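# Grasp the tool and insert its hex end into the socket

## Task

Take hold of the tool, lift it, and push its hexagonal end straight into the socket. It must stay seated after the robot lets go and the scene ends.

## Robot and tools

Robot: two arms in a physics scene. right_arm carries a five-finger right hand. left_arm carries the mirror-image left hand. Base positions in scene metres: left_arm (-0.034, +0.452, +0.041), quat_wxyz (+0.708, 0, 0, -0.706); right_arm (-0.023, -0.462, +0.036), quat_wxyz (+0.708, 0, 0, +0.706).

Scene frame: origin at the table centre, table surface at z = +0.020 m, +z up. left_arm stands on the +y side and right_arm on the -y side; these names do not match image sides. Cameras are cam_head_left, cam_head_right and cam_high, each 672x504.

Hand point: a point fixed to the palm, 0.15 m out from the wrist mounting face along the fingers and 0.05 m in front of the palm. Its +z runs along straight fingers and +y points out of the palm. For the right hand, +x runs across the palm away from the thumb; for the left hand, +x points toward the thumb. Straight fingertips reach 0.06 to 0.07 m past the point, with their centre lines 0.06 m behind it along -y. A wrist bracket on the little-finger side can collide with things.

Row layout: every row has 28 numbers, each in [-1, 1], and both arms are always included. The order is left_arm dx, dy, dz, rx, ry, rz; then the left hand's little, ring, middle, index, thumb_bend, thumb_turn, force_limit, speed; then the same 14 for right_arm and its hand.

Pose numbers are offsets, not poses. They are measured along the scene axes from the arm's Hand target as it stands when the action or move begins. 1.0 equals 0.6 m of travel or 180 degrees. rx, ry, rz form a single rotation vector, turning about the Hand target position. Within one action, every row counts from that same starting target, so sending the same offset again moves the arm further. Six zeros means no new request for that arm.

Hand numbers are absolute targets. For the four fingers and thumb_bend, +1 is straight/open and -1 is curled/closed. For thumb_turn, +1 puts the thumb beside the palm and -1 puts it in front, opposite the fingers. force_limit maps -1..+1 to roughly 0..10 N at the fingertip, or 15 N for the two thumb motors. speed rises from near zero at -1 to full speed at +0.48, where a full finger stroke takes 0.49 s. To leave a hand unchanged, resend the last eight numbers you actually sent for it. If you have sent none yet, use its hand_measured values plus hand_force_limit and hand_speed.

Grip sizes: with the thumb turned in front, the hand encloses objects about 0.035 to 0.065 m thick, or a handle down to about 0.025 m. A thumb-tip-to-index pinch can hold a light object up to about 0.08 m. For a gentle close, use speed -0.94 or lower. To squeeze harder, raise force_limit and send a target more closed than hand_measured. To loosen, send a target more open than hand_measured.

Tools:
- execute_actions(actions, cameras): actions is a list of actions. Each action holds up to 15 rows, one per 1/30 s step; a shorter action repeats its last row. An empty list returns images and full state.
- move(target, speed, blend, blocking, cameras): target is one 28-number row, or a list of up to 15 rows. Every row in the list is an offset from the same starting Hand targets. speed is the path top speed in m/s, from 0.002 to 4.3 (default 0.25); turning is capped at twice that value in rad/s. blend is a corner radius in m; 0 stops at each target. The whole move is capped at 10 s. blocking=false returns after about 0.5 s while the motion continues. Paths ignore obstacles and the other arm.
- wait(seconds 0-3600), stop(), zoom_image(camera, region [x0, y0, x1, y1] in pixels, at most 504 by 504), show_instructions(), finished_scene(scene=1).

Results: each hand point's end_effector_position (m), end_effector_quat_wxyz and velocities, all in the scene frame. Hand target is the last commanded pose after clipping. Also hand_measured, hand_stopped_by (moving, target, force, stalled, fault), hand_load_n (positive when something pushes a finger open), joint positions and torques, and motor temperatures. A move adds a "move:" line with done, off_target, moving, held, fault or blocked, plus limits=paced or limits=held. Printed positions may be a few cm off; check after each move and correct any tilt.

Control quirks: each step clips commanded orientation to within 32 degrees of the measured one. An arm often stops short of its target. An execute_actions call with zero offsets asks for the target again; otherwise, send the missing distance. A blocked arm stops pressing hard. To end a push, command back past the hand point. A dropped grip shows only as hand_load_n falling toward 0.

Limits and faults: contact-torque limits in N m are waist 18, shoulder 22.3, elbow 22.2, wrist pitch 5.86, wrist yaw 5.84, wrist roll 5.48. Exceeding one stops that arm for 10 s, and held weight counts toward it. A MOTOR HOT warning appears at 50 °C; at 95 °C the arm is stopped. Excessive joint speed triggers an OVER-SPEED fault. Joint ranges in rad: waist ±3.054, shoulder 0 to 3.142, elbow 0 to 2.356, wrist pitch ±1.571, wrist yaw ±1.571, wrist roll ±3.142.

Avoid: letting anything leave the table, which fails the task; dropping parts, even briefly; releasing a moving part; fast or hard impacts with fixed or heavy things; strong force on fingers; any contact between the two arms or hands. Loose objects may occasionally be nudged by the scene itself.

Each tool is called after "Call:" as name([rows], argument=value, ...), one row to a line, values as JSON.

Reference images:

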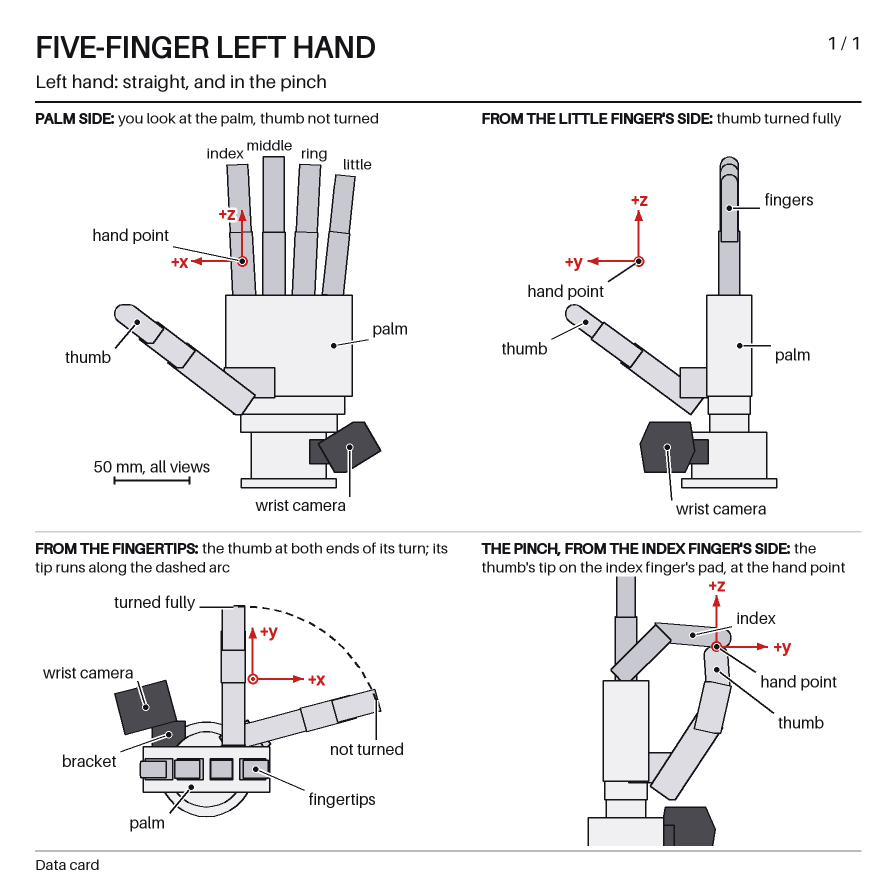

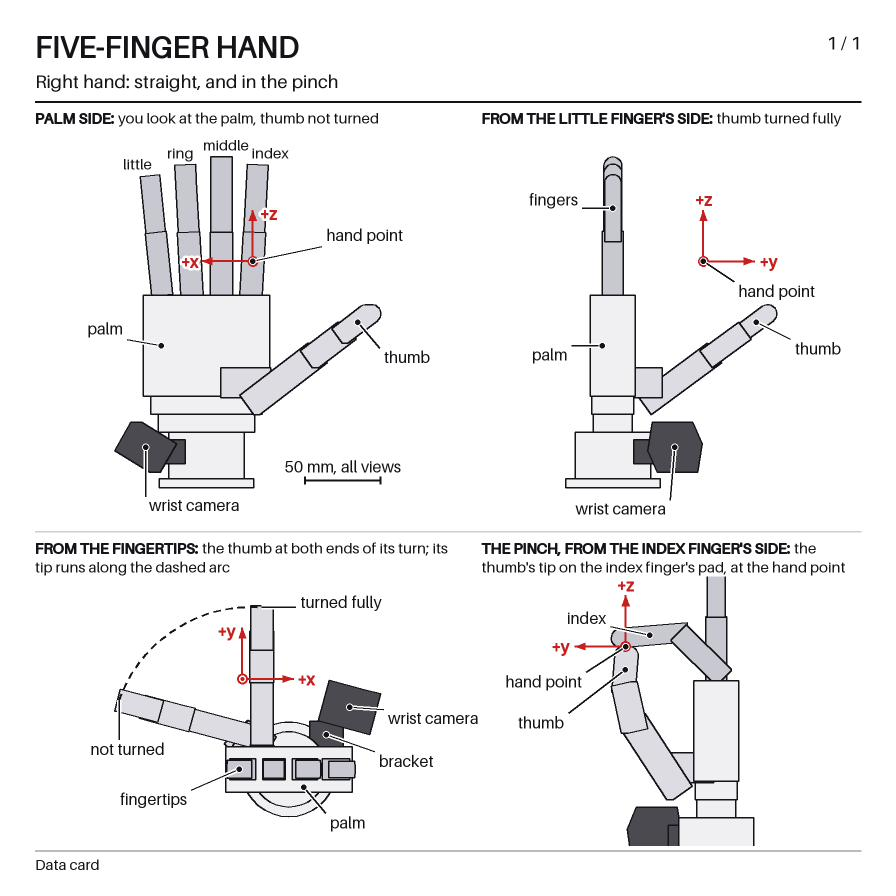

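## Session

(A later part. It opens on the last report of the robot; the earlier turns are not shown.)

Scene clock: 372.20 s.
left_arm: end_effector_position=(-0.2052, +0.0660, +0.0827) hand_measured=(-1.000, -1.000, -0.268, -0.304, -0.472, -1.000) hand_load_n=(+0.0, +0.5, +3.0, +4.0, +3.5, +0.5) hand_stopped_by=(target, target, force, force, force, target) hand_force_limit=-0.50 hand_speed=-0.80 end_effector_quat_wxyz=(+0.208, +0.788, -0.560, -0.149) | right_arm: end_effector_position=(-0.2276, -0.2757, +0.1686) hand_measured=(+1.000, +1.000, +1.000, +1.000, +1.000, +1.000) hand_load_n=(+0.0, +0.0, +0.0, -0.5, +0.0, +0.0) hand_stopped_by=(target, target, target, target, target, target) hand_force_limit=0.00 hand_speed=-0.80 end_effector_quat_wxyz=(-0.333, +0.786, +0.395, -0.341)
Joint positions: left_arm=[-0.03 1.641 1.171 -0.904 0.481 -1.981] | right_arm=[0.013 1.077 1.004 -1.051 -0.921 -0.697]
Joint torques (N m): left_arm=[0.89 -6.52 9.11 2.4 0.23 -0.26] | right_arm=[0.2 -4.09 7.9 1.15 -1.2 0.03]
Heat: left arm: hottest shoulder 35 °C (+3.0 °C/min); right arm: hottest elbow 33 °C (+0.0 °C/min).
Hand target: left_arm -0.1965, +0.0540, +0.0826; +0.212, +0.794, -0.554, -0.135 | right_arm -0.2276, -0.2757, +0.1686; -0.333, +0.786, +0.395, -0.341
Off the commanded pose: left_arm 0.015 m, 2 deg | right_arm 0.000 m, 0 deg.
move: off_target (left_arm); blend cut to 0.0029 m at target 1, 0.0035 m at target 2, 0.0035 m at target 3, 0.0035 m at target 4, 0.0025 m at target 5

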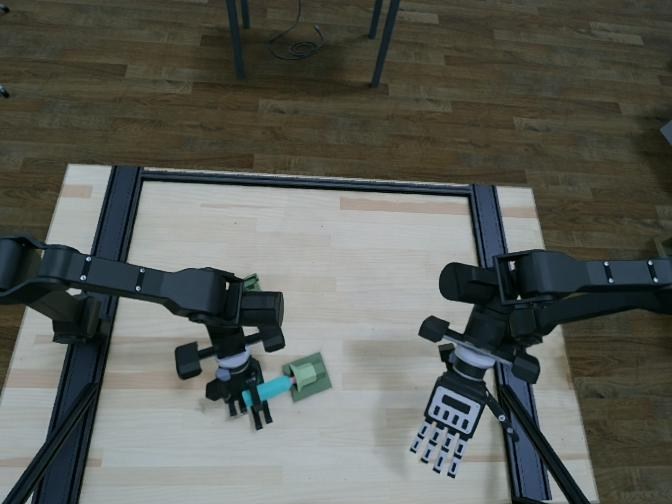

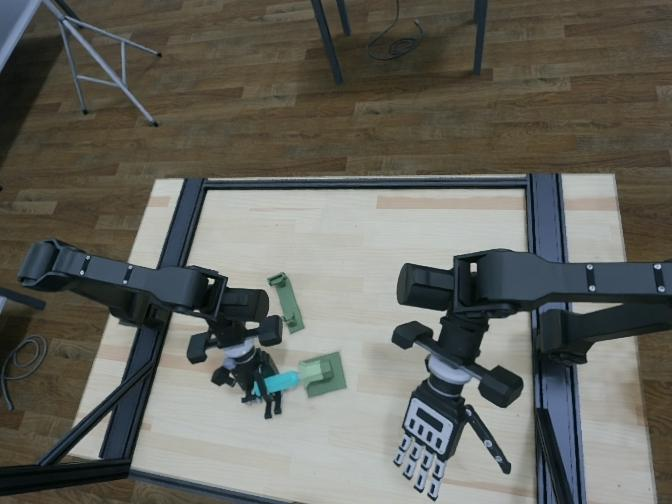

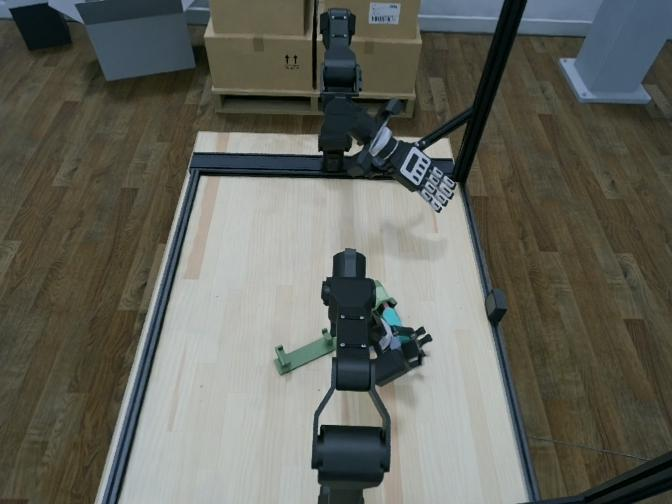

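Call:
move([
  [0.002,0.0007,-0.0062,0.0076,-0.0209,0,-1,-1,-0.95,-0.95,-0.6,-1,-0.5,-0.8,0,0,0,0,0,0,1,1,1,1,1,1,0,-0.8],
  [-0.002,-0.0007,0.0062,-0.0076,0.0209,0,-1,-1,-0.95,-0.95,-0.6,-1,-0.5,-0.8,0,0,0,0,0,0,1,1,1,1,1,1,0,-0.8],
  [0,0,0.0001,0,0,0,-1,-1,-0.95,-0.95,-0.6,-1,-0.5,-0.8,0,0,0,0,0,0,1,1,1,1,1,1,0,-0.8],
], speed=0.03, blend=0.002, cameras=["cam_head_left","cam_head_right","cam_high"])

Call:
zoom_image(camera="cam_head_left", region=[206, 336, 316, 426])

Call:
zoom_image(camera="cam_head_right", region=[215, 335, 325, 425])

Scene clock: 377.63 s.
left_arm: end_effector_position=(-0.2062, +0.0658, +0.0812) hand_measured=(-1.000, -1.000, -0.268, -0.304, -0.472, -1.000) hand_load_n=(+0.0, +1.0, +2.5, +4.0, +3.5, +1.0) hand_stopped_by=(target, target, force, force, force, target) hand_force_limit=-0.50 hand_speed=-0.80 end_effector_quat_wxyz=(+0.208, +0.789, -0.557, -0.154) | right_arm: end_effector_position=(-0.2276, -0.2757, +0.1686) hand_measured=(+1.000, +1.000, +1.000, +1.000, +1.000, +1.000) hand_load_n=(+0.0, +0.0, +0.0, +0.0, +0.0, +0.0) hand_stopped_by=(target, target, target, target, target, target) hand_force_limit=0.00 hand_speed=-0.80 end_effector_quat_wxyz=(-0.333, +0.786, +0.395, -0.341)
Joint positions: left_arm=[-0.029 1.647 1.166 -0.897 0.49 -1.985] | right_arm=[0.013 1.077 1.004 -1.051 -0.921 -0.697]
Joint torques (N m): left_arm=[0.75 -7.12 9.67 1.89 -0.1 -0.14] | right_arm=[0.19 -4.11 7.95 1.13 -1.19 0.02]
Heat: left arm: hottest shoulder 36 °C (+3.0 °C/min); right arm: hottest elbow 33 °C (+0.0 °C/min).
Hand target: left_arm -0.1965, +0.0539, +0.0827; +0.212, +0.794, -0.554, -0.135 | right_arm -0.2276, -0.2757, +0.1686; -0.333, +0.786, +0.395, -0.341
Off the commanded pose: left_arm 0.015 m, 2 deg | right_arm 0.000 m, 0 deg.
move: off_target (left_arm)

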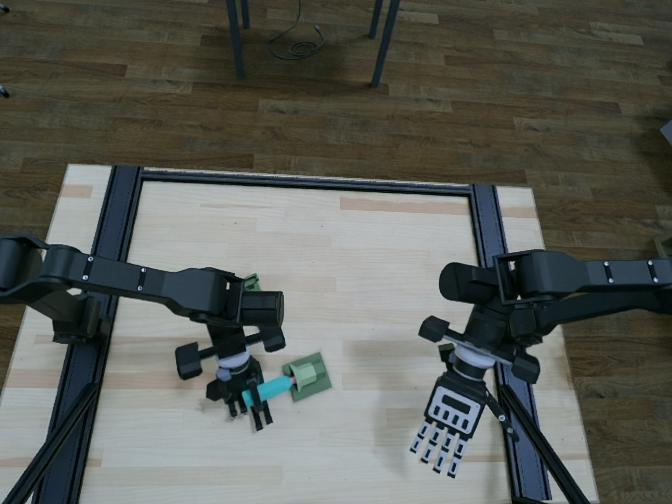

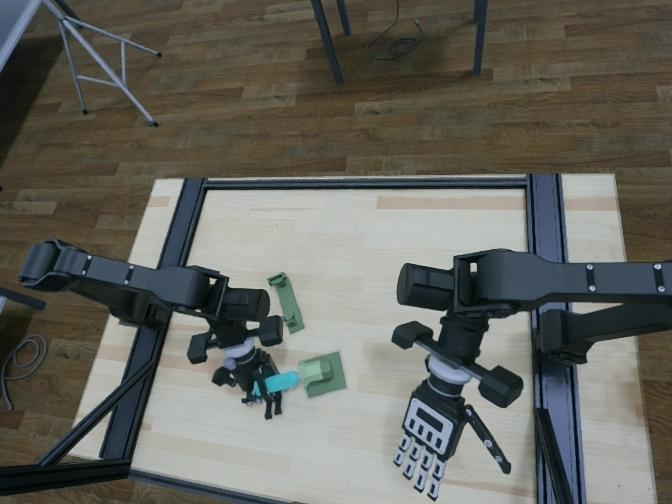

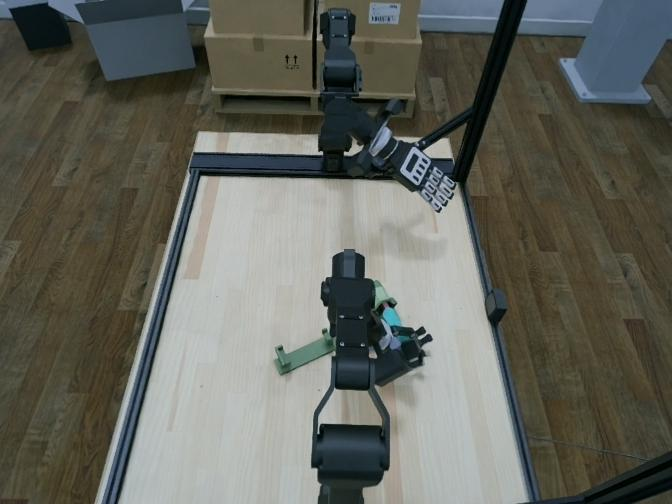

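Scaled by 4.582 from the camera's image (finer frame: 960x720).

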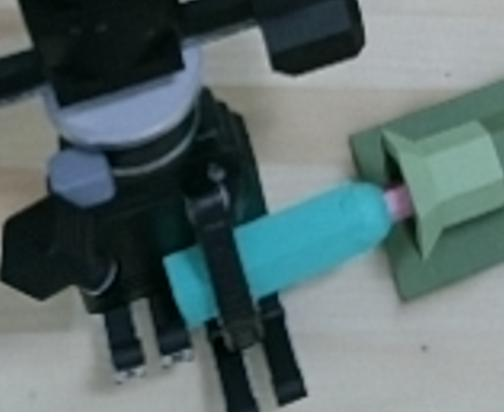

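Scaled by 4.582 from the camera's image (finer frame: 960x720).

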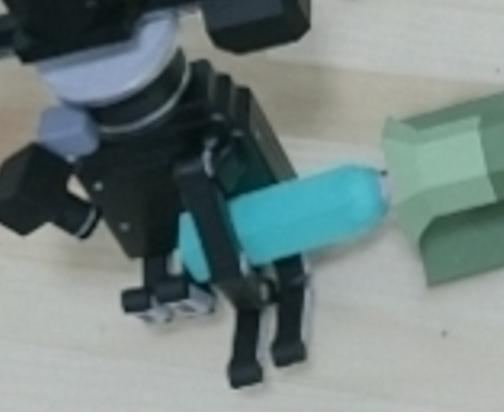

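Call:
move([
  [-0.0123,0.0193,0,0,0,0,-1,-1,-0.95,-0.95,-0.6,-1,-0.5,-0.8,0,0,0,0,0,0,1,1,1,1,1,1,0,-0.8],
  [-0.0123,0.0193,-0.0080,-0.012,-0.0043,0,-1,-1,-0.95,-0.95,-0.6,-1,-0.5,-0.8,0,0,0,0,0,0,1,1,1,1,1,1,0,-0.8],
], speed=0.02, cameras=["cam_head_left","cam_head_right","cam_high"])

Call:
zoom_image(camera="cam_head_left", region=[206, 336, 316, 426])

Call:
zoom_image(camera="cam_head_right", region=[215, 335, 325, 425])

Scene clock: 380.33 s.
left_arm: end_effector_position=(-0.2081, +0.0664, +0.0818) hand_measured=(-1.000, -1.000, -0.268, -0.304, -0.472, -1.000) hand_load_n=(+0.0, +0.0, +2.5, +4.0, +4.0, +1.5) hand_stopped_by=(target, target, force, force, force, target) hand_force_limit=-0.50 hand_speed=-0.80 end_effector_quat_wxyz=(+0.226, +0.788, -0.558, -0.129) | right_arm: end_effector_position=(-0.2276, -0.2757, +0.1686) hand_measured=(+1.000, +1.000, +1.000, +1.000, +1.000, +1.000) hand_load_n=(+0.0, +0.0, +0.0, +0.0, -0.5, -0.5) hand_stopped_by=(target, target, target, target, target, target) hand_force_limit=0.00 hand_speed=-0.80 end_effector_quat_wxyz=(-0.333, +0.786, +0.395, -0.341)
Joint positions: left_arm=[-0.055 1.58 1.086 -0.811 0.459 -2.024] | right_arm=[0.013 1.077 1.004 -1.051 -0.921 -0.697]
Joint torques (N m): left_arm=[-0.1 -7.51 6.21 2.1 0.13 -0.01] | right_arm=[0.07 -4.05 7.79 1.14 -1.2 0]
Heat: left arm: hottest shoulder 36 °C (+3.0 °C/min); right arm: hottest elbow 33 °C (+0.0 °C/min).
Hand target: left_arm -0.2039, +0.0654, +0.0779; +0.223, +0.790, -0.558, -0.119 | right_arm -0.2276, -0.2757, +0.1686; -0.333, +0.786, +0.395, -0.341
Off the commanded pose: left_arm 0.006 m, 1 deg | right_arm 0.000 m, 0 deg.
move: done

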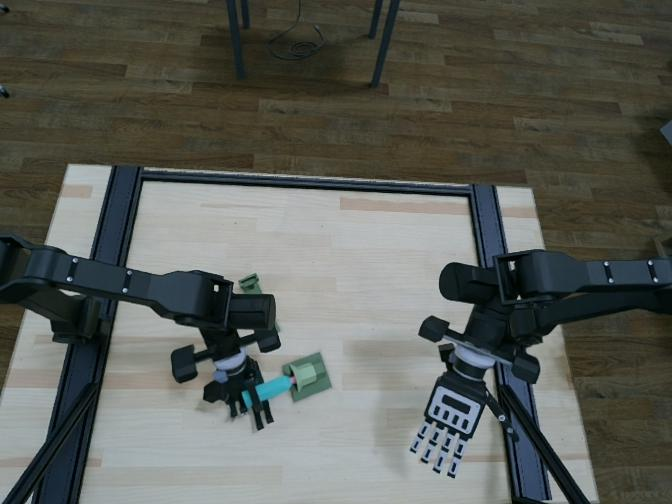

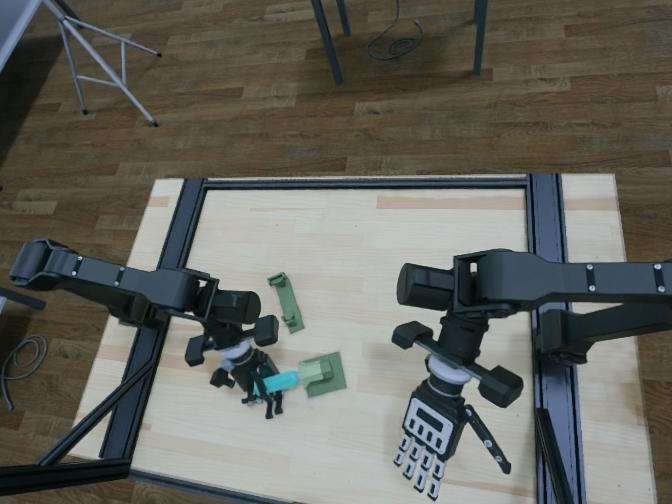

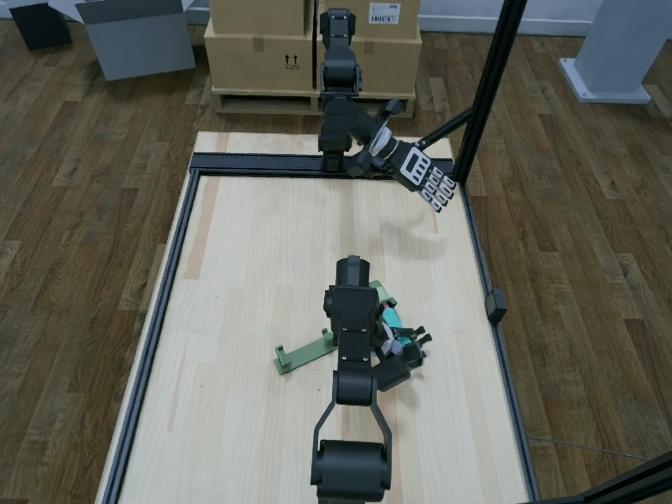

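Scaled by 4.582 from the camera's image (finer frame: 960x720).

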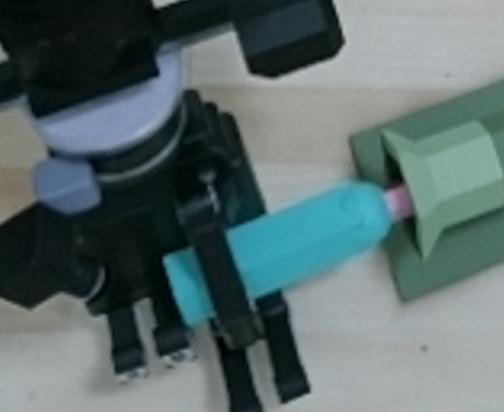

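Scaled by 4.582 from the camera's image (finer frame: 960x720).

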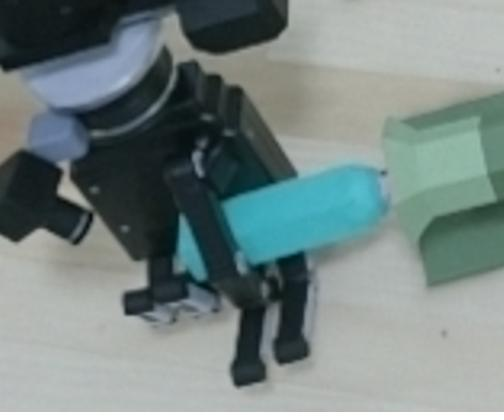

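Call:
move([
  [0,0,-0.0050,0,0,0,-1,-1,-0.95,-0.95,-0.6,-1,-0.5,-0.8,0,0,0,0,0,0,1,1,1,1,1,1,0,-0.8],
  [0,0,-0.0050,0,0,0,-1,-1,0.1,0.1,-0.47,-1,-0.5,-0.8,0,0,0,0,0,0,1,1,1,1,1,1,0,-0.8],
], speed=0.02, cameras=["cam_head_left","cam_head_right","cam_high"])

Call:
zoom_image(camera="cam_head_left", region=[206, 336, 316, 426])

Scene clock: 382.13 s.
left_arm: end_effector_position=(-0.2081, +0.0664, +0.0812) hand_measured=(-1.000, -1.000, +0.100, +0.100, -0.468, -1.000) hand_load_n=(+0.0, +0.0, +0.0, +0.0, +3.0, +1.5) hand_stopped_by=(target, target, target, target, target, target) hand_force_limit=-0.50 hand_speed=-0.80 end_effector_quat_wxyz=(+0.227, +0.788, -0.558, -0.128) | right_arm: end_effector_position=(-0.2276, -0.2757, +0.1686) hand_measured=(+1.000, +1.000, +1.000, +1.000, +1.000, +1.000) hand_load_n=(+0.0, +0.0, +0.0, +0.0, +0.0, -0.5) hand_stopped_by=(target, target, target, target, target, target) hand_force_limit=0.00 hand_speed=-0.80 end_effector_quat_wxyz=(-0.333, +0.786, +0.395, -0.341)
Joint positions: left_arm=[-0.055 1.577 1.078 -0.802 0.459 -2.025] | right_arm=[0.013 1.077 1.004 -1.051 -0.921 -0.697]
Joint torques (N m): left_arm=[-0.12 -6.87 6.08 2.36 0.13 0.02] | right_arm=[0.14 -4.18 7.88 1.15 -1.17 0.02]
Heat: left arm: hottest shoulder 36 °C (+3.0 °C/min); right arm: hottest elbow 33 °C (+0.0 °C/min).
Hand target: left_arm -0.2038, +0.0655, +0.0748; +0.223, +0.790, -0.558, -0.119 | right_arm -0.2276, -0.2757, +0.1686; -0.333, +0.786, +0.395, -0.341
Off the commanded pose: left_arm 0.008 m, 1 deg | right_arm 0.000 m, 0 deg.
move: done

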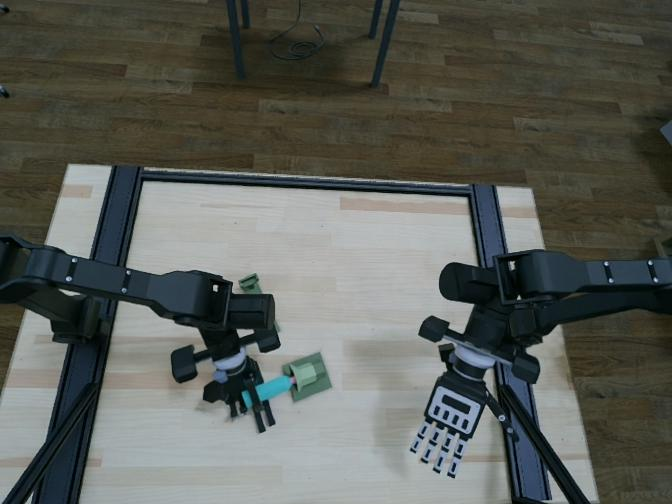

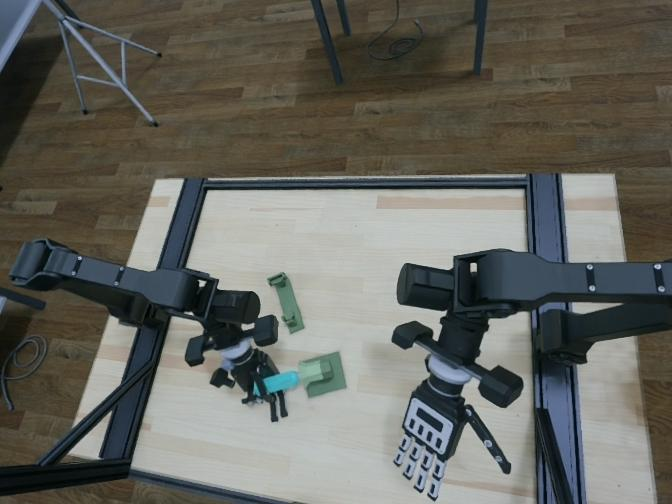

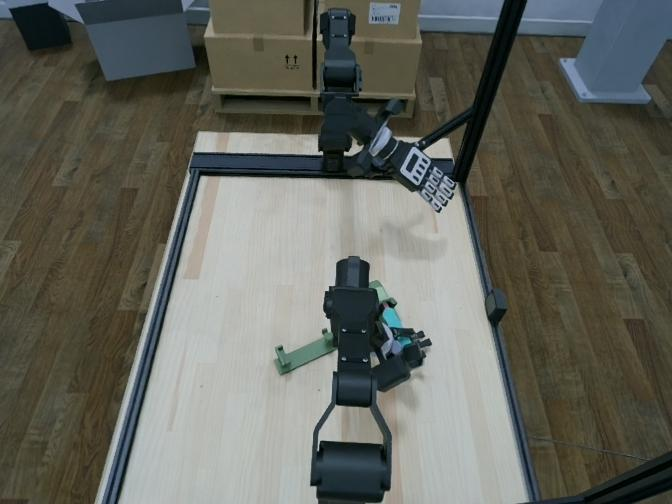

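Scaled by 4.582 from the camera's image (finer frame: 960x720).

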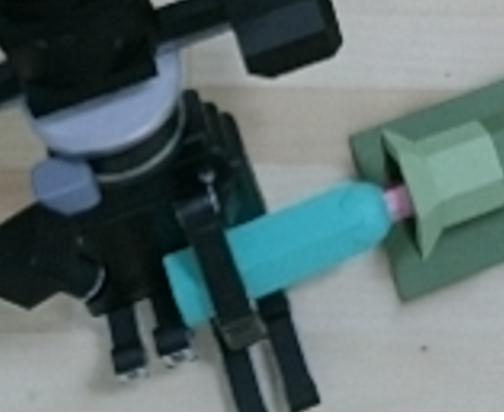

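Call:
move(target=[0,0,0,0,0,0,-1,-1,0.1,0.1,0.6,-1,-0.5,-0.8,0,0,0,0,0,0,1,1,1,1,1,1,0,-0.8], speed=0.02, cameras=["cam_head_left","cam_head_right","cam_high"])

Call:
zoom_image(camera="cam_head_left", region=[206, 336, 316, 426])

Call:
zoom_image(camera="cam_head_right", region=[215, 335, 325, 425])

Scene clock: 386.43 s.
left_arm: end_effector_position=(-0.2084, +0.0657, +0.0804) hand_measured=(-1.000, -1.000, +0.100, +0.100, +0.600, -1.000) hand_load_n=(+0.0, +0.0, +0.0, +0.0, +0.0, +0.0) hand_stopped_by=(target, target, target, target, target, target) hand_force_limit=-0.50 hand_speed=-0.80 end_effector_quat_wxyz=(+0.228, +0.787, -0.559, -0.125) | right_arm: end_effector_position=(-0.2276, -0.2757, +0.1686) hand_measured=(+1.000, +1.000, +1.000, +1.000, +1.000, +1.000) hand_load_n=(-0.5, -0.5, +0.0, +0.0, +0.0, -0.5) hand_stopped_by=(target, target, target, target, target, target) hand_force_limit=0.00 hand_speed=-0.80 end_effector_quat_wxyz=(-0.333, +0.786, +0.395, -0.341)
Joint positions: left_arm=[-0.059 1.577 1.075 -0.794 0.454 -2.025] | right_arm=[0.013 1.077 1.004 -1.051 -0.921 -0.697]
Joint torques (N m): left_arm=[0.17 -6.89 6.37 1.82 0.33 0.01] | right_arm=[0.1 -4.17 7.89 1.15 -1.18 0.04]
Heat: left arm: hottest shoulder 35 °C (+1.0 °C/min); right arm: hottest elbow 33 °C (+0.0 °C/min).
Hand target: left_arm -0.2039, +0.0655, +0.0748; +0.223, +0.790, -0.558, -0.119 | right_arm -0.2276, -0.2757, +0.1686; -0.333, +0.786, +0.395, -0.341
Off the commanded pose: left_arm 0.007 m, 1 deg | right_arm 0.000 m, 0 deg.
move: done

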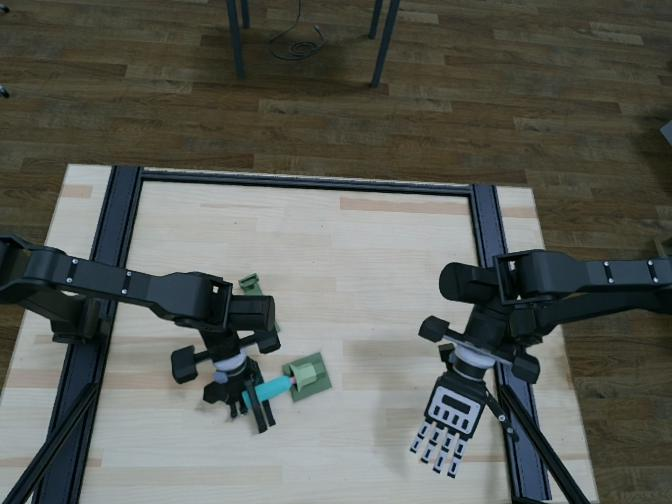

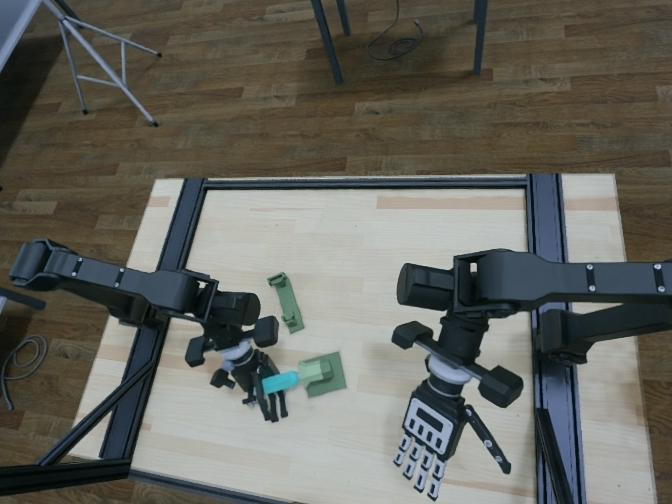

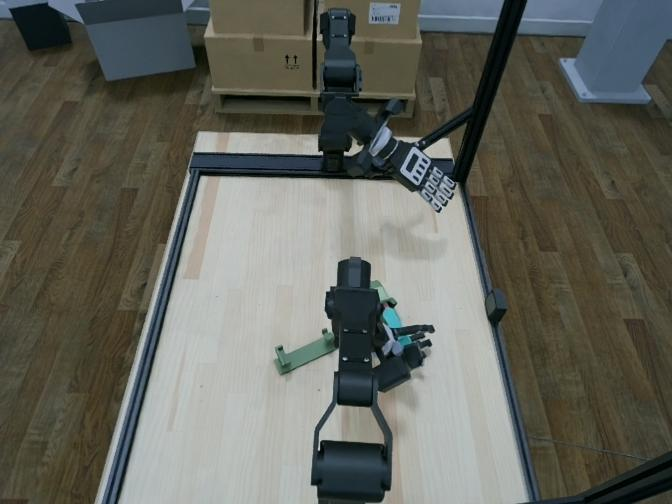

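Scaled by 4.582 from the camera's image (finer frame: 960x720).

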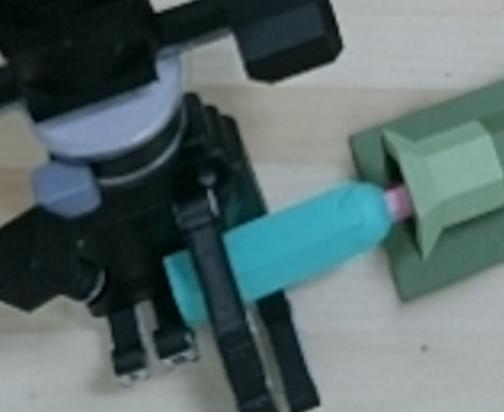

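Scaled by 4.582 from the camera's image (finer frame: 960x720).

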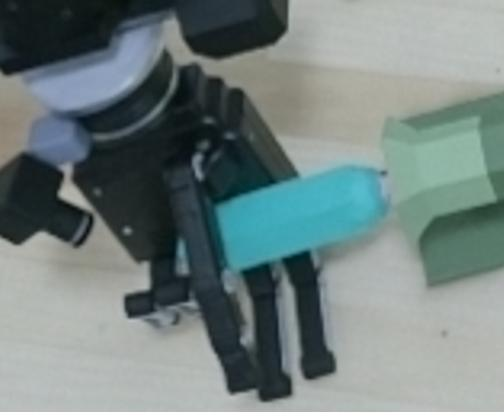

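Call:
move([
  [0.0003,0.0090,0,0,0,0,-1,-1,0.1,0.1,0.6,-1,-0.5,-0.8,0,0,0,0,0,0,1,1,1,1,1,1,0,-0.8],
  [0.0143,0.0140,0,0,0,0,-1,-1,0.1,0.1,0.6,-1,-0.5,-0.8,0,0,0,0,0,0,1,1,1,1,1,1,0,-0.8],
  [-0.0310,0.1393,-0.0075,0,0,0,-1,-1,0.1,0.1,0.6,-1,-0.5,-0.8,0,0,0,0,0,0,1,1,1,1,1,1,0,-0.8],
], speed=[0.02,0.03,0.05], cameras=["cam_head_left","cam_head_right","cam_high"])

Call:
zoom_image(camera="cam_head_left", region=[206, 336, 316, 426])

Call:
zoom_image(camera="cam_head_right", region=[215, 335, 325, 425])

Call:
zoom_image(camera="cam_high", region=[350, 270, 440, 360])

Scene clock: 390.20 s.
left_arm: end_effector_position=(-0.2230, +0.1458, +0.0733) hand_measured=(-1.000, -1.000, +0.100, +0.100, +0.600, -1.000) hand_load_n=(+0.0, +0.0, +0.0, +0.0, +0.0, +0.0) hand_stopped_by=(target, target, target, target, target, target) hand_force_limit=-0.50 hand_speed=-0.80 end_effector_quat_wxyz=(+0.226, +0.790, -0.558, -0.120) | right_arm: end_effector_position=(-0.2276, -0.2757, +0.1686) hand_measured=(+1.000, +1.000, +1.000, +1.000, +1.000, +1.000) hand_load_n=(+0.0, +0.0, +0.0, +0.0, +0.0, +0.0) hand_stopped_by=(target, target, target, target, target, target) hand_force_limit=0.00 hand_speed=-0.80 end_effector_quat_wxyz=(-0.333, +0.786, +0.395, -0.341)
Joint positions: left_arm=[-0.166 1.254 0.779 -0.773 0.411 -2.142] | right_arm=[0.013 1.077 1.004 -1.051 -0.921 -0.697]
Joint torques (N m): left_arm=[-0.38 -5.33 6.18 1.49 0.66 -0.08] | right_arm=[0.01 -4.1 7.96 1.15 -1.17 0]
Heat: left arm: hottest shoulder 36 °C (+1.0 °C/min); right arm: hottest elbow 33 °C (+0.0 °C/min).
Hand target: left_arm -0.2224, +0.1490, +0.0704; +0.223, +0.790, -0.558, -0.119 | right_arm -0.2276, -0.2757, +0.1686; -0.333, +0.786, +0.395, -0.341
Off the commanded pose: left_arm 0.005 m, 0 deg | right_arm 0.000 m, 0 deg.
move: done

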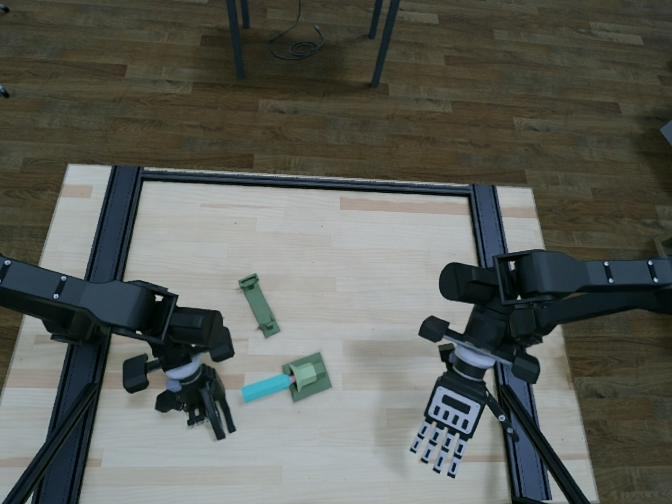

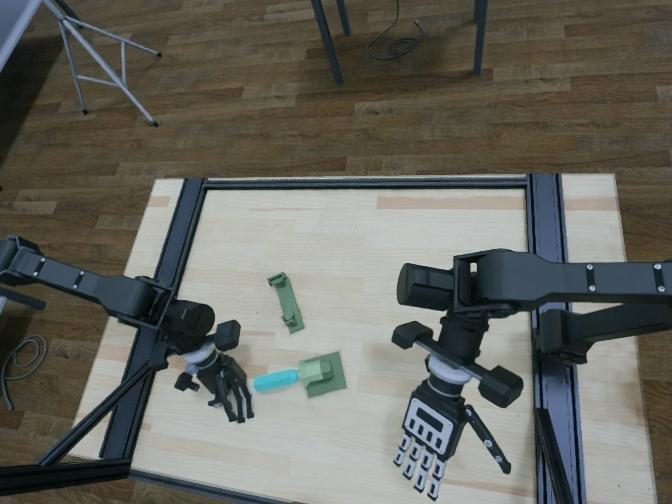

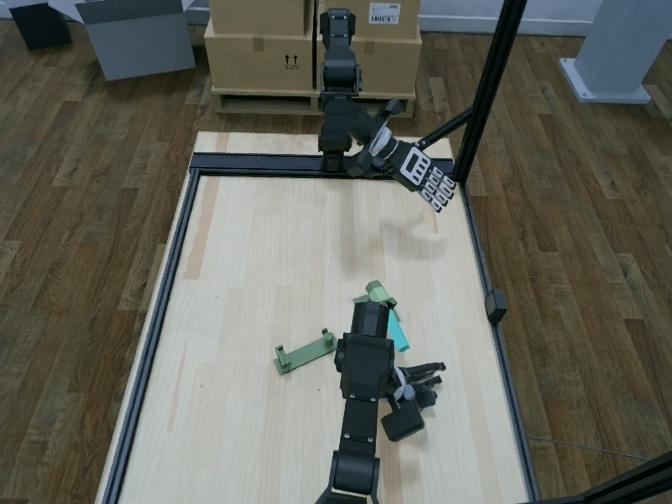

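Scaled by 4.582 from the camera's image (finer frame: 960x720).

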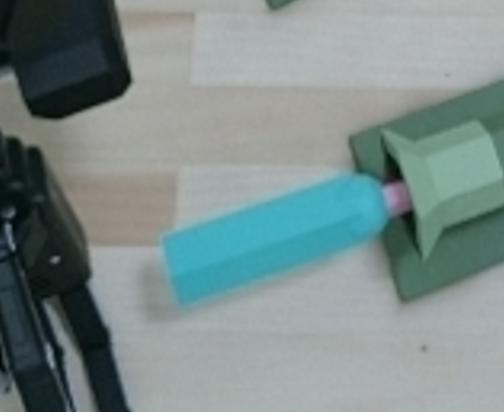

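Scaled by 4.582 from the camera's image (finer frame: 960x720).

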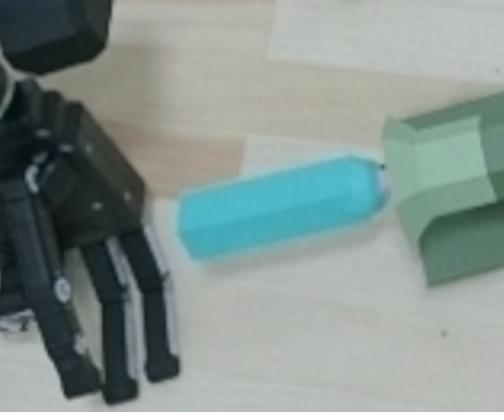

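Scaled by 5.600 from the camera's image (finer frame: 960x720).

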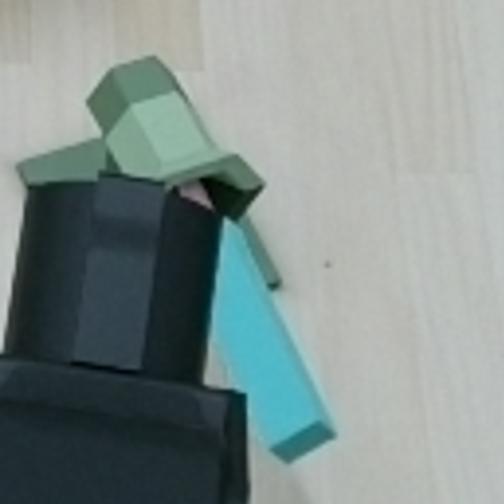

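Call:
move([
  [0.0488,-0.1182,0.0062,0,0,0,0.1,0.1,0.1,0.1,0.6,-1,-0.5,-0.5,0,0,0,0,0,0,1,1,1,1,1,1,0,-0.8],
  [0.0315,-0.1243,0.0112,0,0,0,0.1,0.1,0.1,0.1,0.6,-1,-0.5,-0.5,0,0,0,0,0,0,1,1,1,1,1,1,0,-0.8],
  [0.0265,-0.1353,0.0165,0,0,0,0.1,0.1,0.1,0.1,0.6,-1,-0.5,-0.5,0,0,0,0,0,0,1,1,1,1,1,1,0,-0.8],
], speed=[0.04,0.03,0.02], cameras=["cam_head_left","cam_head_right","cam_high"])

Call:
zoom_image(camera="cam_head_left", region=[206, 336, 316, 426])

Call:
zoom_image(camera="cam_head_right", region=[215, 335, 325, 425])

Scene clock: 395.20 s.
left_arm: end_effector_position=(-0.2060, +0.0689, +0.0830) hand_measured=(+0.100, +0.100, +0.100, +0.100, +0.600, -1.000) hand_load_n=(+0.0, +0.0, +0.0, +0.0, +0.0, -0.5) hand_stopped_by=(target, target, target, target, target, target) hand_force_limit=-0.50 hand_speed=-0.50 end_effector_quat_wxyz=(+0.228, +0.789, -0.558, -0.118) | right_arm: end_effector_position=(-0.2276, -0.2757, +0.1686) hand_measured=(+1.000, +1.000, +1.000, +1.000, +1.000, +1.000) hand_load_n=(+0.0, +0.0, +0.0, +0.0, +0.0, +0.0) hand_stopped_by=(target, target, target, target, target, target) hand_force_limit=0.00 hand_speed=-0.80 end_effector_quat_wxyz=(-0.333, +0.786, +0.395, -0.341)
Joint positions: left_arm=[-0.062 1.55 1.063 -0.8 0.441 -2.033] | right_arm=[0.013 1.077 1.004 -1.051 -0.921 -0.697]
Joint torques (N m): left_arm=[-0.41 -5.57 8.77 1.02 0.73 -0.07] | right_arm=[0.11 -4.19 7.83 1.1 -1.19 0.01]
Heat: left arm: hottest shoulder 35 °C (-1.0 °C/min); right arm: hottest elbow 33 °C (+0.0 °C/min).
Hand target: left_arm -0.2065, +0.0678, +0.0803; +0.223, +0.790, -0.558, -0.119 | right_arm -0.2276, -0.2757, +0.1686; -0.333, +0.786, +0.395, -0.341
Off the commanded pose: left_arm 0.003 m, 1 deg | right_arm 0.000 m, 0 deg.
move: done

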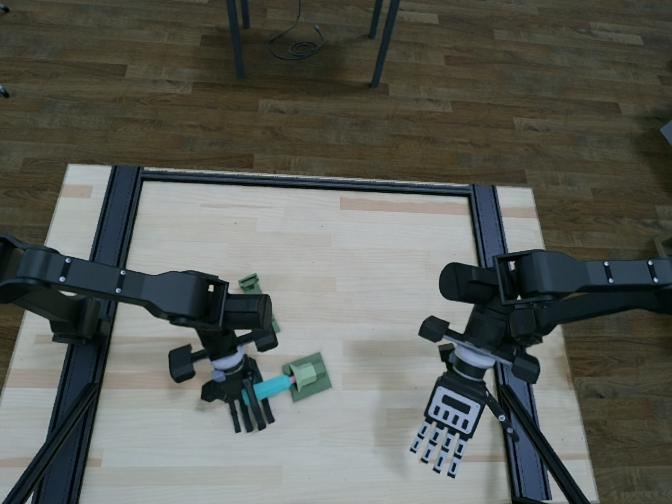

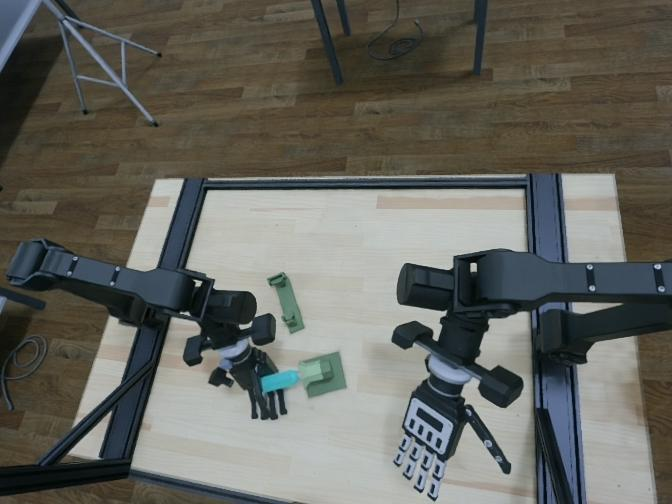

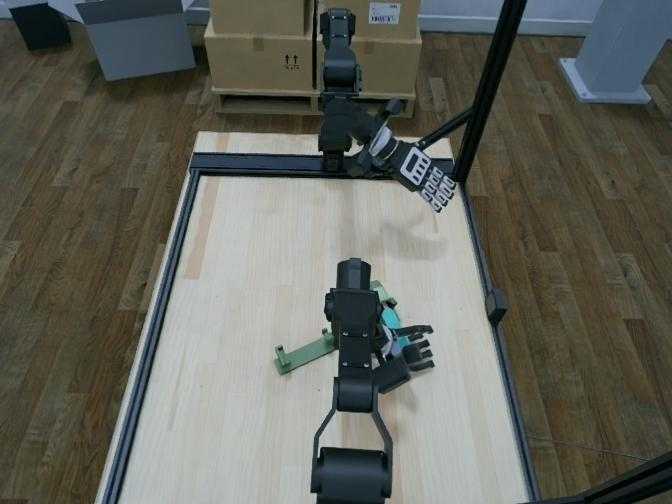

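Scaled by 4.582 from the camera's image (finer frame: 960x720).

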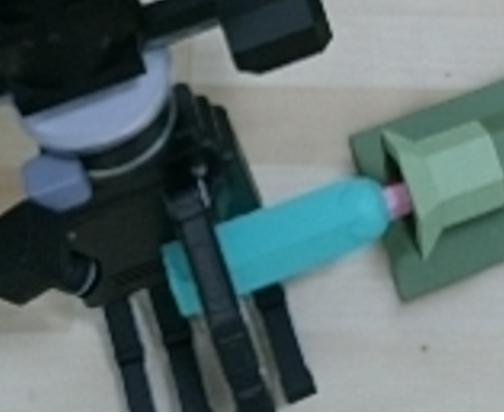

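Scaled by 4.582 from the camera's image (finer frame: 960x720).

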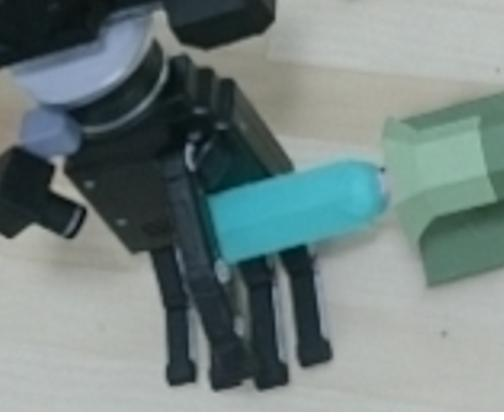

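Call:
move(target=[-0.0024,-0.0009,0,0,0,0,0.1,0.1,0.1,0.1,0.6,-1,-0.5,-0.5,0,0,0,0,0,0,1,1,1,1,1,1,0,-0.8], speed=0.02, cameras=["cam_head_left","cam_head_right"])

Call:
zoom_image(camera="cam_head_left", region=[206, 336, 316, 426])

Scene clock: 395.90 s.
left_arm: end_effector_position=(-0.2075, +0.0690, +0.0827) hand_measured=(+0.100, +0.100, +0.100, +0.100, +0.600, -1.000) hand_load_n=(+0.0, +0.0, +0.5, +0.0, +0.0, +0.0) hand_stopped_by=(target, target, target, target, target, target) hand_force_limit=-0.50 hand_speed=-0.50 end_effector_quat_wxyz=(+0.227, +0.789, -0.558, -0.119) | right_arm: end_effector_position=(-0.2276, -0.2757, +0.1686) hand_measured=(+1.000, +1.000, +1.000, +1.000, +1.000, +1.000) hand_load_n=(+0.0, +0.0, +0.0, +0.0, +0.0, +0.0) hand_stopped_by=(target, target, target, target, target, target) hand_force_limit=0.00 hand_speed=-0.80 end_effector_quat_wxyz=(-0.333, +0.786, +0.395, -0.341)
Joint positions: left_arm=[-0.067 1.552 1.065 -0.8 0.439 -2.039] | right_arm=[0.013 1.077 1.004 -1.051 -0.921 -0.697]
Joint torques (N m): left_arm=[-0.41 -5.57 8.73 1.21 0.74 -0.08] | right_arm=[-0.07 -4.12 7.82 1.13 -1.23 0.01]
Heat: left arm: hottest shoulder 35 °C (-1.0 °C/min); right arm: hottest elbow 33 °C (+0.0 °C/min).
Hand target: left_arm -0.2080, +0.0673, +0.0803; +0.223, +0.790, -0.558, -0.119 | right_arm -0.2276, -0.2757, +0.1686; -0.333, +0.786, +0.395, -0.341
Off the commanded pose: left_arm 0.003 m, 0 deg | right_arm 0.000 m, 0 deg.
move: done

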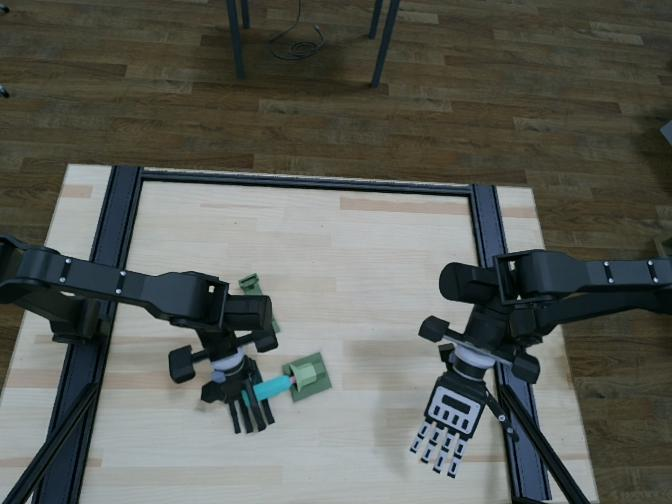

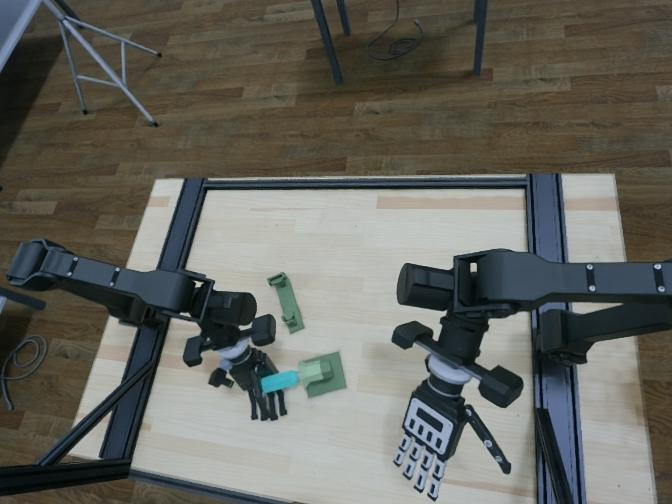

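Scaled by 4.582 from the camera's image (finer frame: 960x720).

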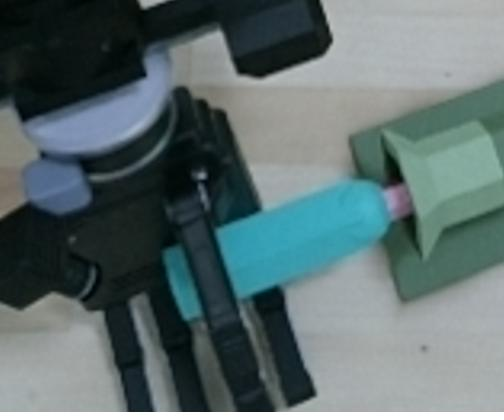

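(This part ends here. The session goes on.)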